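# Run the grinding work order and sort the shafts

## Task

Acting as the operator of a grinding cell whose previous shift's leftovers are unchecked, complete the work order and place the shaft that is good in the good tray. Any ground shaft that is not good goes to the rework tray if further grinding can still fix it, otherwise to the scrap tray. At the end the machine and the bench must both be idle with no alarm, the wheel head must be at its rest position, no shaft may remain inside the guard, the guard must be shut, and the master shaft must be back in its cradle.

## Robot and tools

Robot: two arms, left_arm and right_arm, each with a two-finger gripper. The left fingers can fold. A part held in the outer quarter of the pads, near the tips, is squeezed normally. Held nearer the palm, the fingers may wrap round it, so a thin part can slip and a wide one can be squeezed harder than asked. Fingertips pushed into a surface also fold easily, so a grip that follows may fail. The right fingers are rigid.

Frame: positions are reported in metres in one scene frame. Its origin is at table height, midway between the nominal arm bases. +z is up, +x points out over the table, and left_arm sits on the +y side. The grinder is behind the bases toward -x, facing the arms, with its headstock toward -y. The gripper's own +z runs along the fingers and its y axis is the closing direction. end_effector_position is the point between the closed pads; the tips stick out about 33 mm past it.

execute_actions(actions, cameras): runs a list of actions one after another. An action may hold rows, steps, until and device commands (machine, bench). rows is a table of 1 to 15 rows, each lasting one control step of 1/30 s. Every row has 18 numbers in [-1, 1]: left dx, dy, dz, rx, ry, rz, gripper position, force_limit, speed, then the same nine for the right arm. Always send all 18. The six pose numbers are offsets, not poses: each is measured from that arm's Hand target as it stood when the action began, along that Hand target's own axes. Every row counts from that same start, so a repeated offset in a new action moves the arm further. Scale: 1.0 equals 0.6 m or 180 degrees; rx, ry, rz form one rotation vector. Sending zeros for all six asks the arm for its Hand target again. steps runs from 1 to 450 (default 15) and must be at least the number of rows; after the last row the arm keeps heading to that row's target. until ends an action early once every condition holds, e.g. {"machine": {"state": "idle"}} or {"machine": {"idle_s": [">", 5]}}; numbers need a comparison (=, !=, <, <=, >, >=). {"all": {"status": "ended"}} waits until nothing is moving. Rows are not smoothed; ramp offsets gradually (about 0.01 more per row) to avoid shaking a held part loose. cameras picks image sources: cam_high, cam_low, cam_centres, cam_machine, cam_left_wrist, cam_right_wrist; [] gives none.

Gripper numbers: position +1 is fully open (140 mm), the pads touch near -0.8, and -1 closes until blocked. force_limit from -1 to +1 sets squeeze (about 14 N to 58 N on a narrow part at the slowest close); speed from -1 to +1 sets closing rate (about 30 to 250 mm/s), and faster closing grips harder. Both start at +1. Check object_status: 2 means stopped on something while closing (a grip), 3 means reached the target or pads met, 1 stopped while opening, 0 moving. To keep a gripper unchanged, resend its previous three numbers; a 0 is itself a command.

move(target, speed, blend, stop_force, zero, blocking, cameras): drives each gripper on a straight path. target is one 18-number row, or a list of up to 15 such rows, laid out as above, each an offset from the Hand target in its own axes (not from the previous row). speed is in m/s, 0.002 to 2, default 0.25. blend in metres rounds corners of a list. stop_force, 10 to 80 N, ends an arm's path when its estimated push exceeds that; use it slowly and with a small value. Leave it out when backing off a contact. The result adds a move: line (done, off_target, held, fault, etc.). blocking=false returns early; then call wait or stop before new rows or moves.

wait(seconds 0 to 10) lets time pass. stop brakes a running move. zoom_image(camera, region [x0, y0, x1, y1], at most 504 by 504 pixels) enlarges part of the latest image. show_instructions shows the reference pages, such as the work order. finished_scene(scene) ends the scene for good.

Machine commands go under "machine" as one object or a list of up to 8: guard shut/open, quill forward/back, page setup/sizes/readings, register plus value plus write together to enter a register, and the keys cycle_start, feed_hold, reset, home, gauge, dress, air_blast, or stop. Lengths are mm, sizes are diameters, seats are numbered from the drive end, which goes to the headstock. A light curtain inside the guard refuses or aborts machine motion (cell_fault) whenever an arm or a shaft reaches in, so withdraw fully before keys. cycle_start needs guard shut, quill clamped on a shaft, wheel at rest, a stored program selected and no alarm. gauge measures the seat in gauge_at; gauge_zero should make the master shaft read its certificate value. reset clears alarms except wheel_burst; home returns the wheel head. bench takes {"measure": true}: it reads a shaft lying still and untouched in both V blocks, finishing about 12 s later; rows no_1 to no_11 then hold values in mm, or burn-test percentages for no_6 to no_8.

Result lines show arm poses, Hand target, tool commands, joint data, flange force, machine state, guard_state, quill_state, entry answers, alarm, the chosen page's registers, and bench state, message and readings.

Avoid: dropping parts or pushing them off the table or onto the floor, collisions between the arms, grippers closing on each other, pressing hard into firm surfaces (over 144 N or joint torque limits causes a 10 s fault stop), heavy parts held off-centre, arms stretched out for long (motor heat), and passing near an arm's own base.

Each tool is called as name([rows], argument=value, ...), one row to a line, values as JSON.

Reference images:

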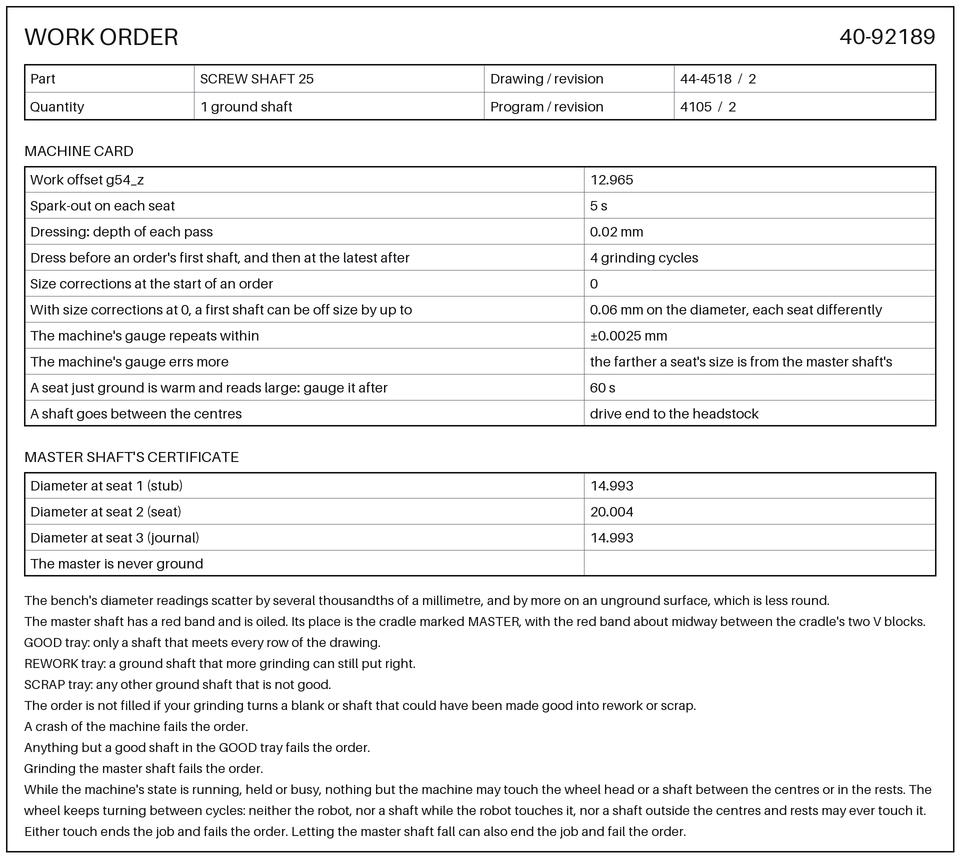

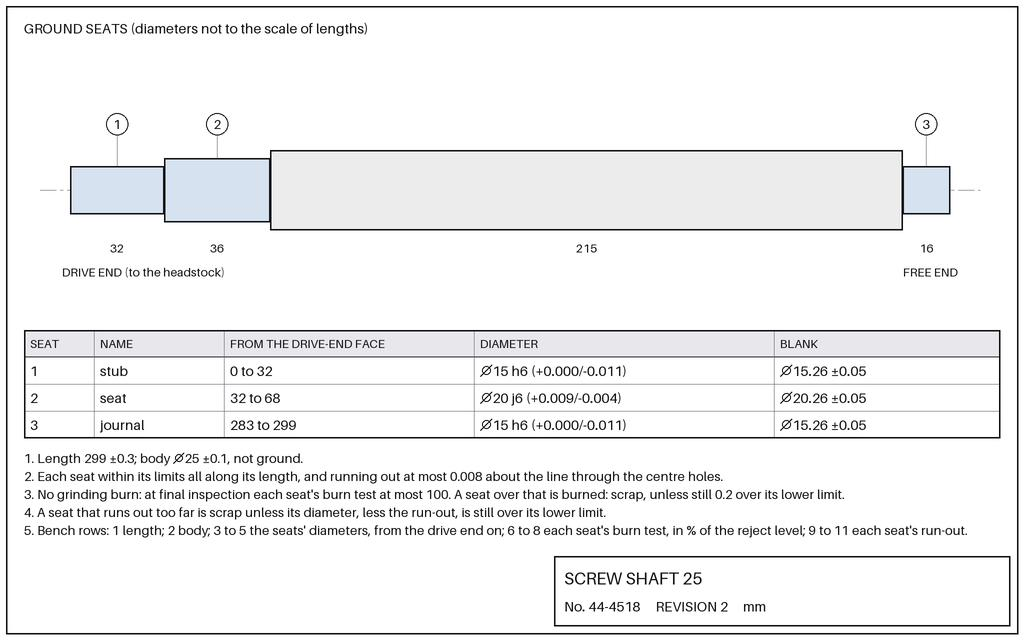

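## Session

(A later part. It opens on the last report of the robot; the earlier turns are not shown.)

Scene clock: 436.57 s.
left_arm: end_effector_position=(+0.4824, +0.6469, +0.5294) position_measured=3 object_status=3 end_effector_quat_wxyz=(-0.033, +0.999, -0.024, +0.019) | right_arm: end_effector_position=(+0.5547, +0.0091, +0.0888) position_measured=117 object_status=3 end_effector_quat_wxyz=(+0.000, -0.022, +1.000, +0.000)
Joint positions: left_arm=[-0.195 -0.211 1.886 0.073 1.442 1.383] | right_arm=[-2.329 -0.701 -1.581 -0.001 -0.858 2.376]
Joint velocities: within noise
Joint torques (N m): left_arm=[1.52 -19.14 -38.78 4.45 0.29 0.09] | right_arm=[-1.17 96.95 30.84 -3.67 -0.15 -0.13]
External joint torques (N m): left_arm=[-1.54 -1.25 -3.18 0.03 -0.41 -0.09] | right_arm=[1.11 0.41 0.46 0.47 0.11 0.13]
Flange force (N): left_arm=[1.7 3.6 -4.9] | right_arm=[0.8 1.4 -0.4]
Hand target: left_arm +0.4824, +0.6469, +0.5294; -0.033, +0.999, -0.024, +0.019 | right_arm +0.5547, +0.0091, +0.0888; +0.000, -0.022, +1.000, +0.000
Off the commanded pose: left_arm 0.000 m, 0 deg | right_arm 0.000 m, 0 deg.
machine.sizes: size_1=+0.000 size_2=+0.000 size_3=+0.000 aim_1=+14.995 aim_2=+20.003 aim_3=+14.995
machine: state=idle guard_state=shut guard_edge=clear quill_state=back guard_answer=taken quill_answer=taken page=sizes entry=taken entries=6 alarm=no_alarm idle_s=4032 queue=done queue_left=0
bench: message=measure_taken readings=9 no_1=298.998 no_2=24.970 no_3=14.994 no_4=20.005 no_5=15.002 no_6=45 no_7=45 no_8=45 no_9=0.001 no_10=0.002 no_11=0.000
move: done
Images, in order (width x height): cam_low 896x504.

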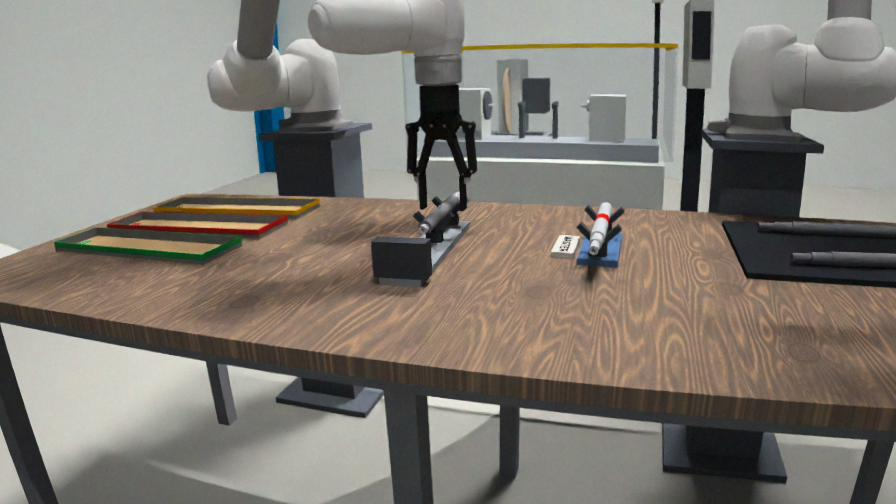

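move(target=[0,0,0,0,0,0,1,1,1, 0,0,0.0205,0,0,0,0.1,0,-1], speed=0.1, cameras=[])

execute_actions([
  {"rows":[[0,0,0,0,0,0,1,1,1, 0,0,0,0,0,0,-1,0,-1]],"steps":60},
], cameras=["cam_low","cam_right_wrist"])

zoom_image(camera="cam_low", region=[340, 120, 560, 300])

Scene clock: 446.50 s.
left_arm: end_effector_position=(+0.4824, +0.6469, +0.5294) position_measured=3 object_status=3 end_effector_quat_wxyz=(-0.033, +0.999, -0.024, +0.019) | right_arm: end_effector_position=(+0.5547, +0.0092, +0.0766) position_measured=117 object_status=3 end_effector_quat_wxyz=(+0.000, -0.022, +1.000, +0.000)
Joint positions: left_arm=[-0.195 -0.211 1.886 0.073 1.442 1.383] | right_arm=[-2.329 -0.714 -1.585 0 -0.842 2.376]
Joint velocities: within noise
Joint torques (N m): left_arm=[1.41 -19.02 -39 4.52 0.3 0.06] | right_arm=[-0.86 98.33 30.12 -3.53 -0.19 -0.09]
External joint torques (N m): left_arm=[-1.46 -1 -2.8 -0.05 -0.42 -0.06] | right_arm=[0.75 0.01 0.88 0.37 0.15 0.09]
Flange force (N): left_arm=[1.6 3.4 -4.2] | right_arm=[-0.7 2.0 -0.1]
Hand target: left_arm +0.4824, +0.6469, +0.5294; -0.033, +0.999, -0.024, +0.019 | right_arm +0.5547, +0.0091, +0.0765; +0.000, -0.022, +1.000, +0.000
Off the commanded pose: left_arm 0.000 m, 0 deg | right_arm 0.000 m, 0 deg.
machine.sizes: size_1=+0.000 size_2=+0.000 size_3=+0.000 aim_1=+14.995 aim_2=+20.003 aim_3=+14.995
machine: state=idle guard_state=shut guard_edge=clear quill_state=back guard_answer=taken quill_answer=taken page=sizes entry=taken entries=6 alarm=no_alarm idle_s=4042 queue=done queue_left=0
bench: message=measure_taken readings=9 no_1=298.998 no_2=24.970 no_3=14.994 no_4=20.005 no_5=15.002 no_6=45 no_7=45 no_8=45 no_9=0.001 no_10=0.002 no_11=0.000
move: done
No camera images: "cameras" was empty.

Scene clock: 448.70 s.
left_arm: end_effector_position=(+0.4824, +0.6469, +0.5294) position_measured=3 object_status=3 end_effector_quat_wxyz=(-0.033, +0.999, -0.024, +0.019) | right_arm: end_effector_position=(+0.5547, +0.0091, +0.0765) position_measured=195 object_status=2 end_effector_quat_wxyz=(+0.000, -0.022, +1.000, +0.000)
Joint positions: left_arm=[-0.195 -0.211 1.886 0.073 1.442 1.383] | right_arm=[-2.329 -0.714 -1.585 -0.001 -0.842 2.376]
Joint velocities: within noise
Joint torques (N m): left_arm=[1.27 -19.69 -39.01 4.51 0.29 -0.04] | right_arm=[4.96 84.76 31.87 -1.07 4.9 0.54]
External joint torques (N m): left_arm=[-1.26 -0.23 -2.93 -0.03 -0.41 0.03] | right_arm=[-5.04 13.39 -0.97 -2.08 -4.94 -0.54]
Flange force (N): left_arm=[3.2 2.8 -4.2] | right_arm=[4.2 -13.4 -20.8]
Hand target: left_arm +0.4824, +0.6469, +0.5294; -0.033, +0.999, -0.024, +0.019 | right_arm +0.5547, +0.0091, +0.0765; +0.000, -0.022, +1.000, +0.000
Off the commanded pose: left_arm 0.000 m, 0 deg | right_arm 0.000 m, 0 deg.
machine.sizes: size_1=+0.000 size_2=+0.000 size_3=+0.000 aim_1=+14.995 aim_2=+20.003 aim_3=+14.995
machine: state=idle guard_state=shut guard_edge=clear quill_state=back guard_answer=taken quill_answer=taken page=sizes entry=taken entries=6 alarm=no_alarm idle_s=4044 queue=done queue_left=0
bench: message=measure_taken readings=9 no_1=298.998 no_2=24.970 no_3=14.994 no_4=20.005 no_5=15.002 no_6=45 no_7=45 no_8=45 no_9=0.001 no_10=0.002 no_11=0.000
Images, in order (width x height): cam_low 896x504, cam_right_wrist 896x504.

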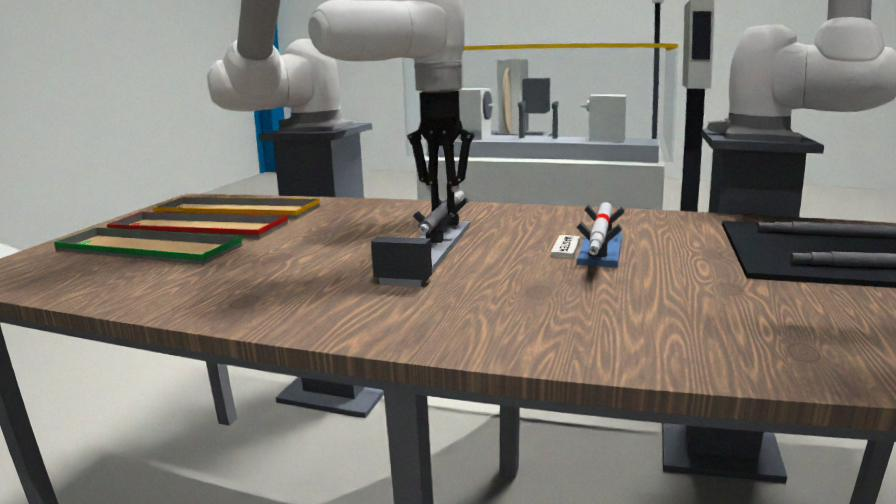

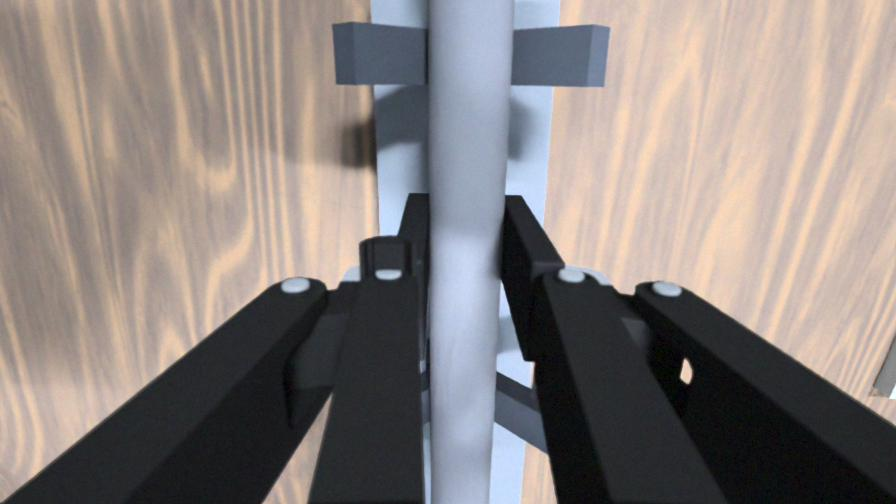

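Scaled by 2.291 from the camera's 896x504 image, which has a finer 1280x720 frame.

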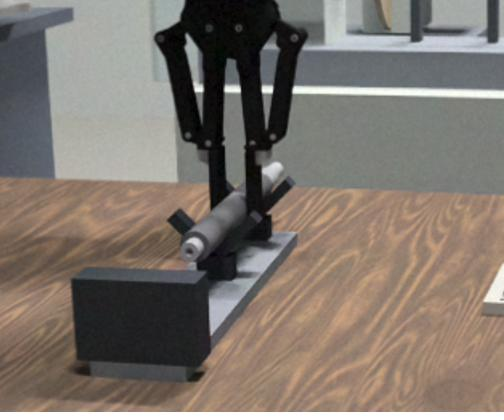

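move([
  [0,0,0,0,0,0,1,1,1, 0,0,-0.1,0,0,0,-1,0,-1],
  [0,0,0,0,0,0,1,1,1, 0,0,-0.2,0,0,0,-1,0,-1],
  [0,0,0,0,0,0,1,1,1, -0.1,-0.3,-0.25,0,0,0.15,-1,0,-1],
  [0,0,0,0,0,0,1,1,1, -0.295,-0.99,-0.16,0,0,0.518,-1,0,-1],
], speed=[0.08,0.2,0.3,0.3], blend=[0.01,0.03,0.1,0], cameras=["cam_right_wrist"])

Scene clock: 460.00 s.
left_arm: end_effector_position=(+0.4824, +0.6469, +0.5294) position_measured=3 object_status=3 end_effector_quat_wxyz=(-0.033, +0.999, -0.024, +0.019) | right_arm: end_effector_position=(+0.7576, -0.5764, +0.1726) position_measured=195 object_status=2 end_effector_quat_wxyz=(+0.000, +0.711, +0.703, +0.000)
Joint positions: left_arm=[-0.195 -0.211 1.886 0.073 1.442 1.383] | right_arm=[-3.121 -0.552 -1.663 0 -0.926 3.211]
Joint velocities: within noise
Joint torques (N m): left_arm=[1.25 -18.99 -39.04 4.5 0.33 0.04] | right_arm=[-1.7 94.51 36.88 -3.88 -0.1 -0.07]
External joint torques (N m): left_arm=[-1.05 -2.08 -3 -0.01 -0.43 -0.05] | right_arm=[1.54 -6.91 -3.47 0.49 0.1 0.07]
Flange force (N): left_arm=[0.3 2.2 -4.7] | right_arm=[2.1 0.9 8.8]
Hand target: left_arm +0.4824, +0.6469, +0.5294; -0.033, +0.999, -0.024, +0.019 | right_arm +0.7576, -0.5765, +0.1726; +0.000, +0.711, +0.703, +0.000
Off the commanded pose: left_arm 0.000 m, 0 deg | right_arm 0.000 m, 0 deg.
machine.sizes: size_1=+0.000 size_2=+0.000 size_3=+0.000 aim_1=+14.995 aim_2=+20.003 aim_3=+14.995
machine: state=idle guard_state=shut guard_edge=clear quill_state=back guard_answer=taken quill_answer=taken page=sizes entry=taken entries=6 alarm=no_alarm idle_s=4055 queue=done queue_left=0
bench: message=measure_taken readings=9 no_1=298.998 no_2=24.970 no_3=14.994 no_4=20.005 no_5=15.002 no_6=45 no_7=45 no_8=45 no_9=0.001 no_10=0.002 no_11=0.000
move: done
Images, in order (width x height): cam_right_wrist 896x504.

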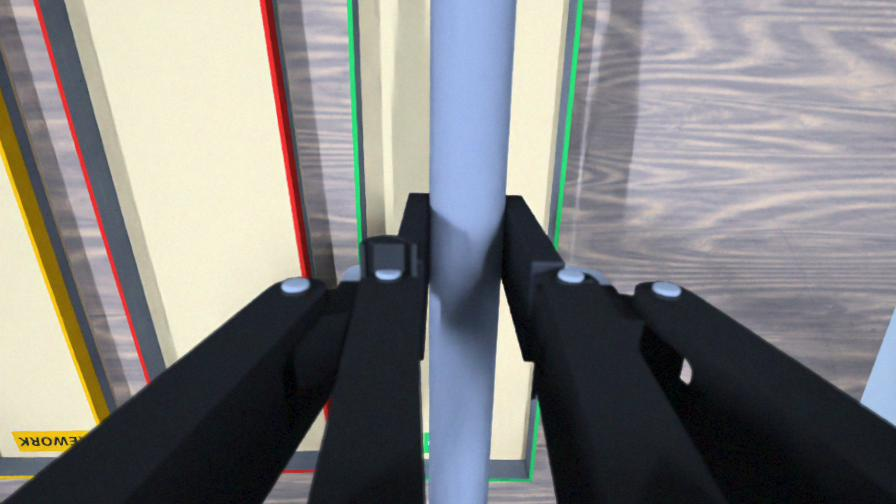

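move([
  [0,0,0,0,0,0,1,1,1, -0.033,0.004,0.02,0,0,0,-1,0,-1],
  [0,0,0,0,0,0,1,1,1, -0.033,0.004,0.185,0,0,0,-1,0,-1],
], speed=0.15, cameras=["cam_right_wrist"])

move(target=[0,0,0,0,0,0,1,1,1, 0,0,0.07,0,0,0,-1,0,-1], speed=0.015, stop_force=12, cameras=["cam_right_wrist","cam_low"])

Scene clock: 468.87 s.
left_arm: end_effector_position=(+0.4824, +0.6469, +0.5294) position_measured=3 object_status=3 end_effector_quat_wxyz=(-0.033, +0.999, -0.024, +0.019) | right_arm: end_effector_position=(+0.7598, -0.5963, +0.0616) position_measured=195 object_status=2 end_effector_quat_wxyz=(+0.000, +0.711, +0.703, +0.000)
Joint positions: left_arm=[-0.195 -0.211 1.886 0.073 1.442 1.383] | right_arm=[-3.147 -0.674 -1.703 0 -0.764 3.185]
Joint velocities: within noise
Joint torques (N m): left_arm=[1.21 -19.25 -38.96 4.5 0.31 -0.01] | right_arm=[-1.4 99.6 32.49 -3.35 -0.1 -0.1]
External joint torques (N m): left_arm=[-1.38 -0.88 -2.9 -0.03 -0.42 0.01] | right_arm=[1.29 -7.1 -3.79 0.43 0.09 0.1]
Flange force (N): left_arm=[2.0 3.0 -4.4] | right_arm=[1.8 -0.7 9.4]
Hand target: left_arm +0.4824, +0.6469, +0.5294; -0.033, +0.999, -0.024, +0.019 | right_arm +0.7599, -0.5963, +0.0616; +0.000, +0.711, +0.703, +0.000
Off the commanded pose: left_arm 0.000 m, 0 deg | right_arm 0.000 m, 0 deg.
machine.sizes: size_1=+0.000 size_2=+0.000 size_3=+0.000 aim_1=+14.995 aim_2=+20.003 aim_3=+14.995
machine: state=idle guard_state=shut guard_edge=clear quill_state=back guard_answer=taken quill_answer=taken page=sizes entry=taken entries=6 alarm=no_alarm idle_s=4064 queue=done queue_left=0
bench: message=measure_taken readings=9 no_1=298.998 no_2=24.970 no_3=14.994 no_4=20.005 no_5=15.002 no_6=45 no_7=45 no_8=45 no_9=0.001 no_10=0.002 no_11=0.000
move: done
Images, in order (width x height): cam_right_wrist 896x504.

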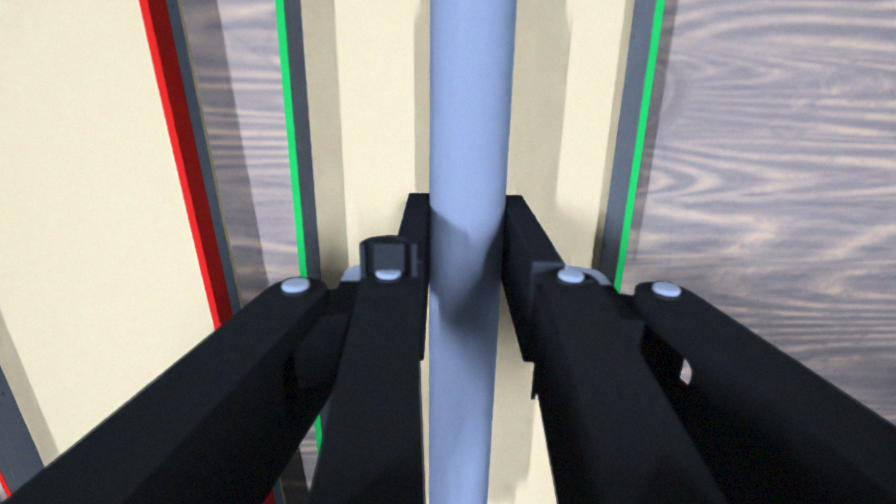

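Scene clock: 471.10 s.
left_arm: end_effector_position=(+0.4824, +0.6469, +0.5294) position_measured=3 object_status=3 end_effector_quat_wxyz=(-0.033, +0.999, -0.024, +0.019) | right_arm: end_effector_position=(+0.7599, -0.5963, +0.0370) position_measured=195 object_status=2 end_effector_quat_wxyz=(+0.000, +0.711, +0.703, +0.000)
Joint positions: left_arm=[-0.195 -0.211 1.886 0.073 1.442 1.383] | right_arm=[-3.147 -0.703 -1.707 0 -0.73 3.185]
Joint velocities: within noise
Joint torques (N m): left_arm=[1.12 -18.99 -38.71 4.45 0.29 0.05] | right_arm=[-1.06 74.08 23.64 -3.29 3.36 -0.09]
External joint torques (N m): left_arm=[-1.03 -1.48 -3.21 0.03 -0.41 -0.05] | right_arm=[0.88 20.35 4.17 0.46 -3.36 0.09]
Flange force (N): left_arm=[1.6 2.3 -5.0] | right_arm=[1.3 -8.8 -30.0]
Hand target: left_arm +0.4824, +0.6469, +0.5294; -0.033, +0.999, -0.024, +0.019 | right_arm +0.7599, -0.5963, +0.0370; +0.000, +0.711, +0.703, +0.000 (not the last commanded pose)
Off the commanded pose: left_arm 0.000 m, 0 deg | right_arm 0.017 m, 0 deg.
machine.sizes: size_1=+0.000 size_2=+0.000 size_3=+0.000 aim_1=+14.995 aim_2=+20.003 aim_3=+14.995
machine: state=idle guard_state=shut guard_edge=clear quill_state=back guard_answer=taken quill_answer=taken page=sizes entry=taken entries=6 alarm=no_alarm idle_s=4066 queue=done queue_left=0
bench: message=measure_taken readings=9 no_1=298.998 no_2=24.970 no_3=14.994 no_4=20.005 no_5=15.002 no_6=45 no_7=45 no_8=45 no_9=0.001 no_10=0.002 no_11=0.000
move: contact (right_arm)
Images, in order (width x height): cam_low 896x504, cam_right_wrist 896x504.

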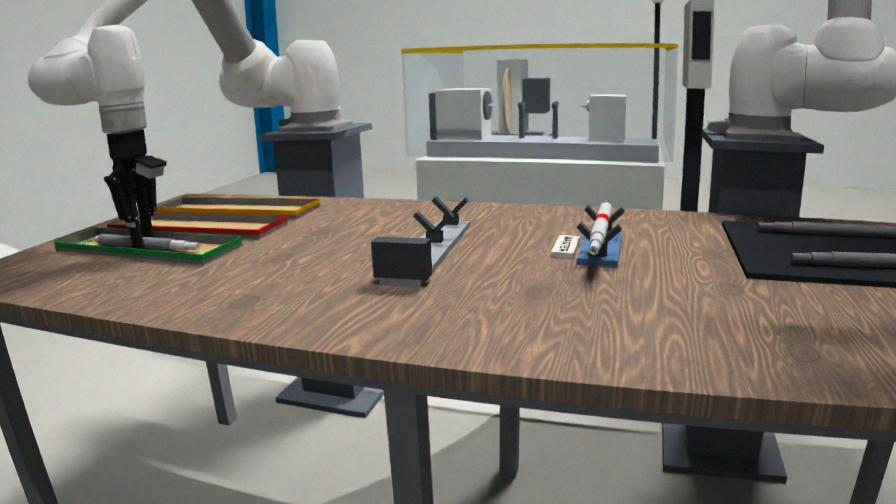

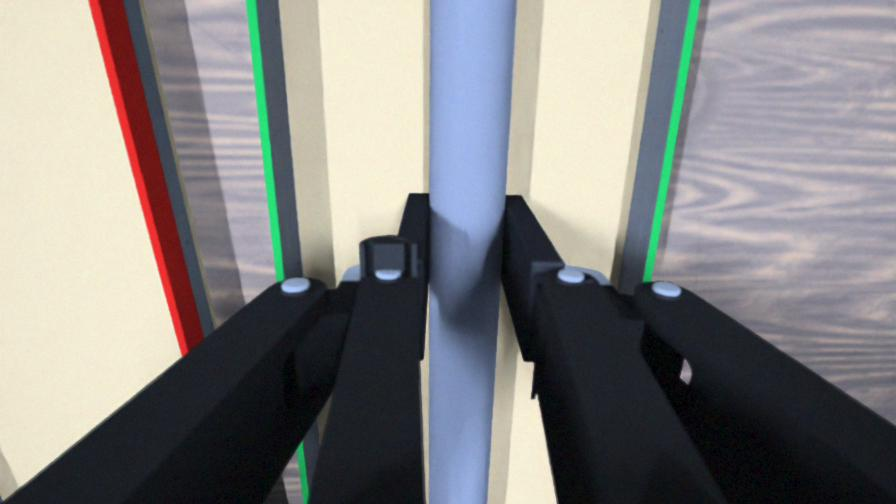

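execute_actions([
  {"rows":[[0,0,0,0,0,0,1,1,1, 0,0,0,0,0,0,-0.3,0,-1]],"steps":45},
], cameras=[])

move([
  [0,0,0,0,0,0,1,1,1, 0,0,-0.1,0,0,0,-0.3,0,-1],
  [0,0,0,0,0,0,1,1,1, 0,-0.2,-0.4,0,0,0,-0.3,0,-1],
], speed=[0.1,0.25])

Scene clock: 476.70 s.
left_arm: end_effector_position=(+0.4824, +0.6469, +0.5294) position_measured=3 object_status=3 end_effector_quat_wxyz=(-0.033, +0.999, -0.024, +0.019) | right_arm: end_effector_position=(+0.7599, -0.5963, +0.0370) position_measured=167 object_status=3 end_effector_quat_wxyz=(+0.000, +0.711, +0.703, +0.000)
Joint positions: left_arm=[-0.195 -0.211 1.886 0.073 1.442 1.383] | right_arm=[-3.147 -0.703 -1.707 0 -0.73 3.185]
Joint velocities: within noise
Joint torques (N m): left_arm=[1.25 -18.27 -38.79 4.47 0.26 -0.05] | right_arm=[-1.77 93.46 27.16 -3.26 -0.1 -0.04]
External joint torques (N m): left_arm=[-1.27 -1.7 -2.91 -0.02 -0.37 0.04] | right_arm=[1.59 1.17 0.69 0.43 0.1 0.04]
Flange force (N): left_arm=[0.7 2.6 -4.6] | right_arm=[2.1 0.1 -1.4]
Hand target: left_arm +0.4824, +0.6469, +0.5294; -0.033, +0.999, -0.024, +0.019 | right_arm +0.7599, -0.5963, +0.0370; +0.000, +0.711, +0.703, +0.000
Off the commanded pose: left_arm 0.000 m, 0 deg | right_arm 0.000 m, 0 deg.
machine.sizes: size_1=+0.000 size_2=+0.000 size_3=+0.000 aim_1=+14.995 aim_2=+20.003 aim_3=+14.995
machine: state=idle guard_state=shut guard_edge=clear quill_state=back guard_answer=taken quill_answer=taken page=sizes entry=taken entries=6 alarm=no_alarm idle_s=4072 queue=done queue_left=0
bench: message=measure_taken readings=9 no_1=298.998 no_2=24.970 no_3=14.994 no_4=20.005 no_5=15.002 no_6=45 no_7=45 no_8=45 no_9=0.001 no_10=0.002 no_11=0.000
No camera images: "cameras" was empty.

Scene clock: 478.60 s.
left_arm: end_effector_position=(+0.4824, +0.6469, +0.5294) position_measured=3 object_status=3 end_effector_quat_wxyz=(-0.033, +0.999, -0.024, +0.019) | right_arm: end_effector_position=(+0.6397, -0.5948, +0.2768) position_measured=167 object_status=3 end_effector_quat_wxyz=(+0.000, +0.711, +0.703, +0.000)
Joint positions: left_arm=[-0.195 -0.211 1.886 0.073 1.442 1.383] | right_arm=[-3.139 -0.295 -1.836 0 -1.011 3.193]
Joint velocities: within noise
Joint torques (N m): left_arm=[1.06 -19.16 -38.95 4.52 0.28 0] | right_arm=[-1 65.83 34.52 -4.02 -0.12 -0.09]
External joint torques (N m): left_arm=[-1.19 -1.29 -3.04 -0.05 -0.4 0] | right_arm=[0.96 -1.31 0.59 0.45 0.12 0.09]
Flange force (N): left_arm=[1.6 2.5 -4.7] | right_arm=[1.6 2.9 0.9]
Hand target: left_arm +0.4824, +0.6469, +0.5294; -0.033, +0.999, -0.024, +0.019 | right_arm +0.6398, -0.5948, +0.2769; +0.000, +0.711, +0.703, +0.000
Off the commanded pose: left_arm 0.000 m, 0 deg | right_arm 0.000 m, 0 deg.
machine.sizes: size_1=+0.000 size_2=+0.000 size_3=+0.000 aim_1=+14.995 aim_2=+20.003 aim_3=+14.995
machine: state=idle guard_state=shut guard_edge=clear quill_state=back guard_answer=taken quill_answer=taken page=sizes entry=taken entries=6 alarm=no_alarm idle_s=4074 queue=done queue_left=0
bench: message=measure_taken readings=9 no_1=298.998 no_2=24.970 no_3=14.994 no_4=20.005 no_5=15.002 no_6=45 no_7=45 no_8=45 no_9=0.001 no_10=0.002 no_11=0.000
move: done

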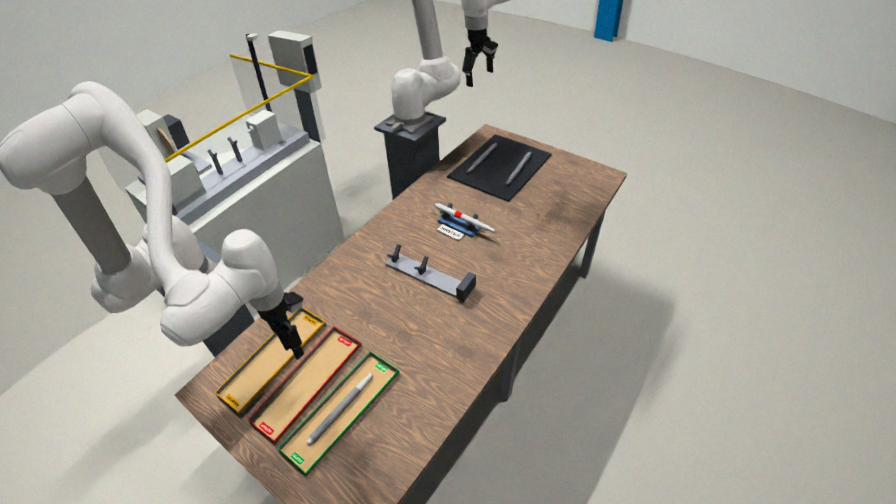

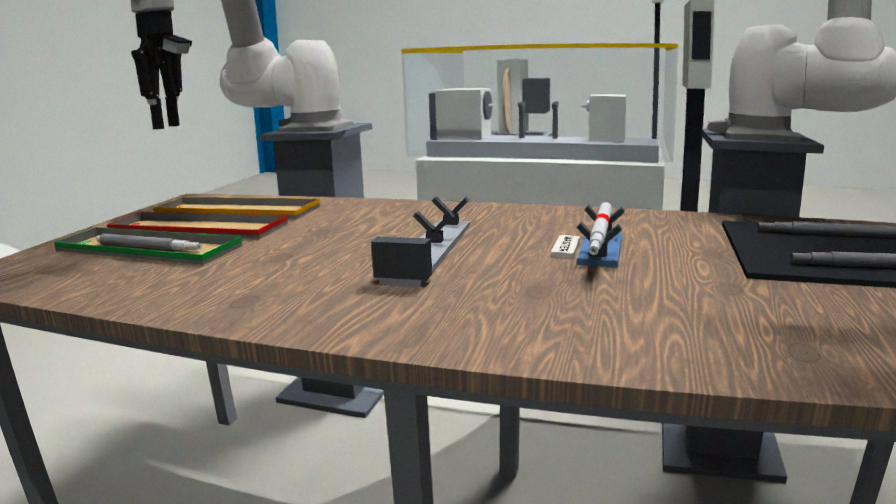

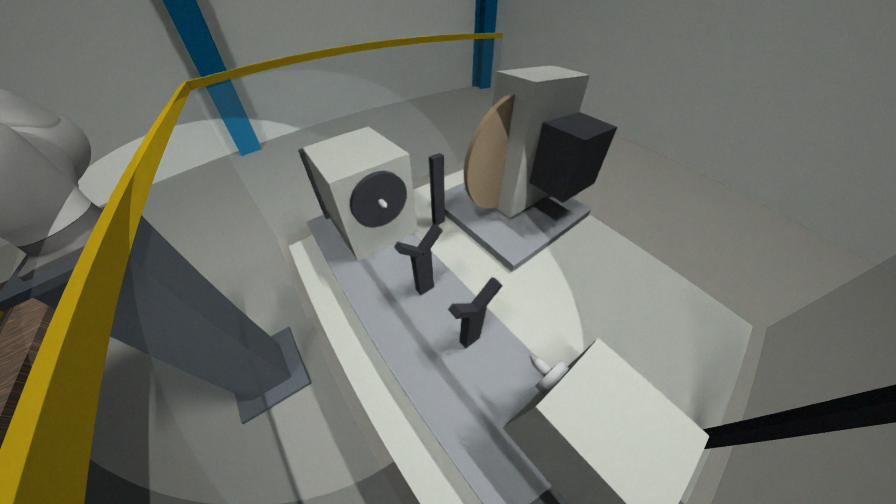

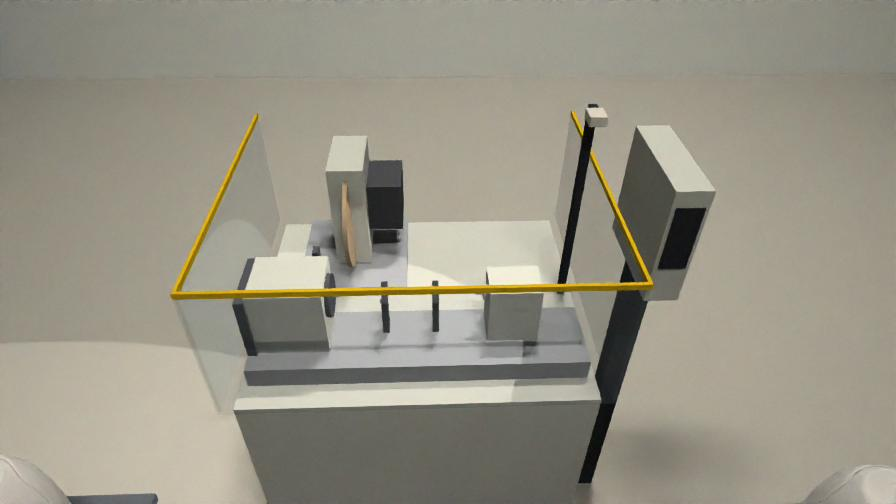

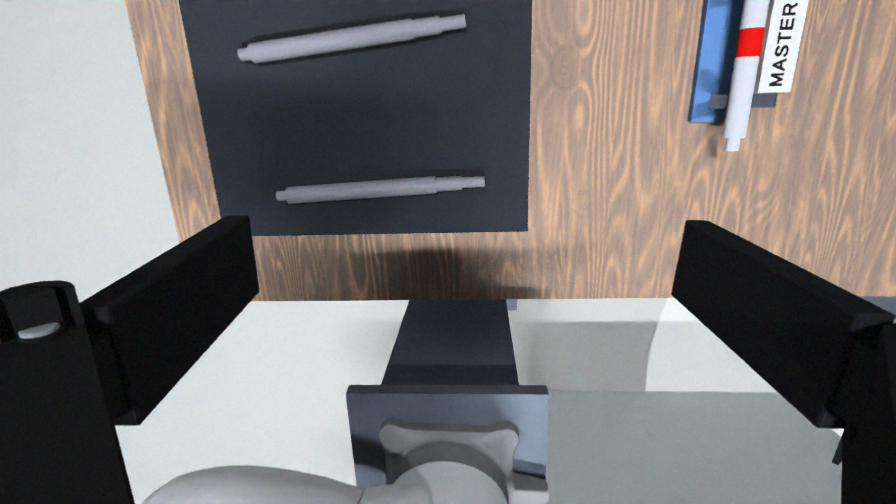

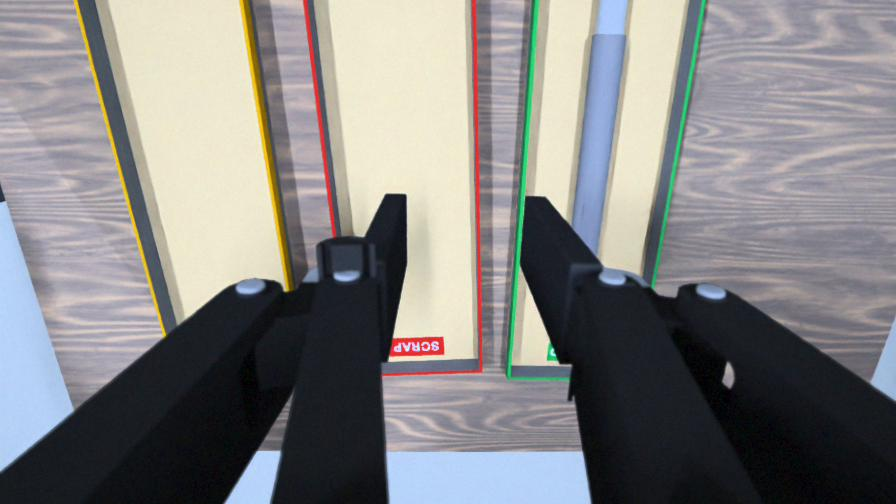

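finished_scene(scene=1)

The scene is finished: the task was done.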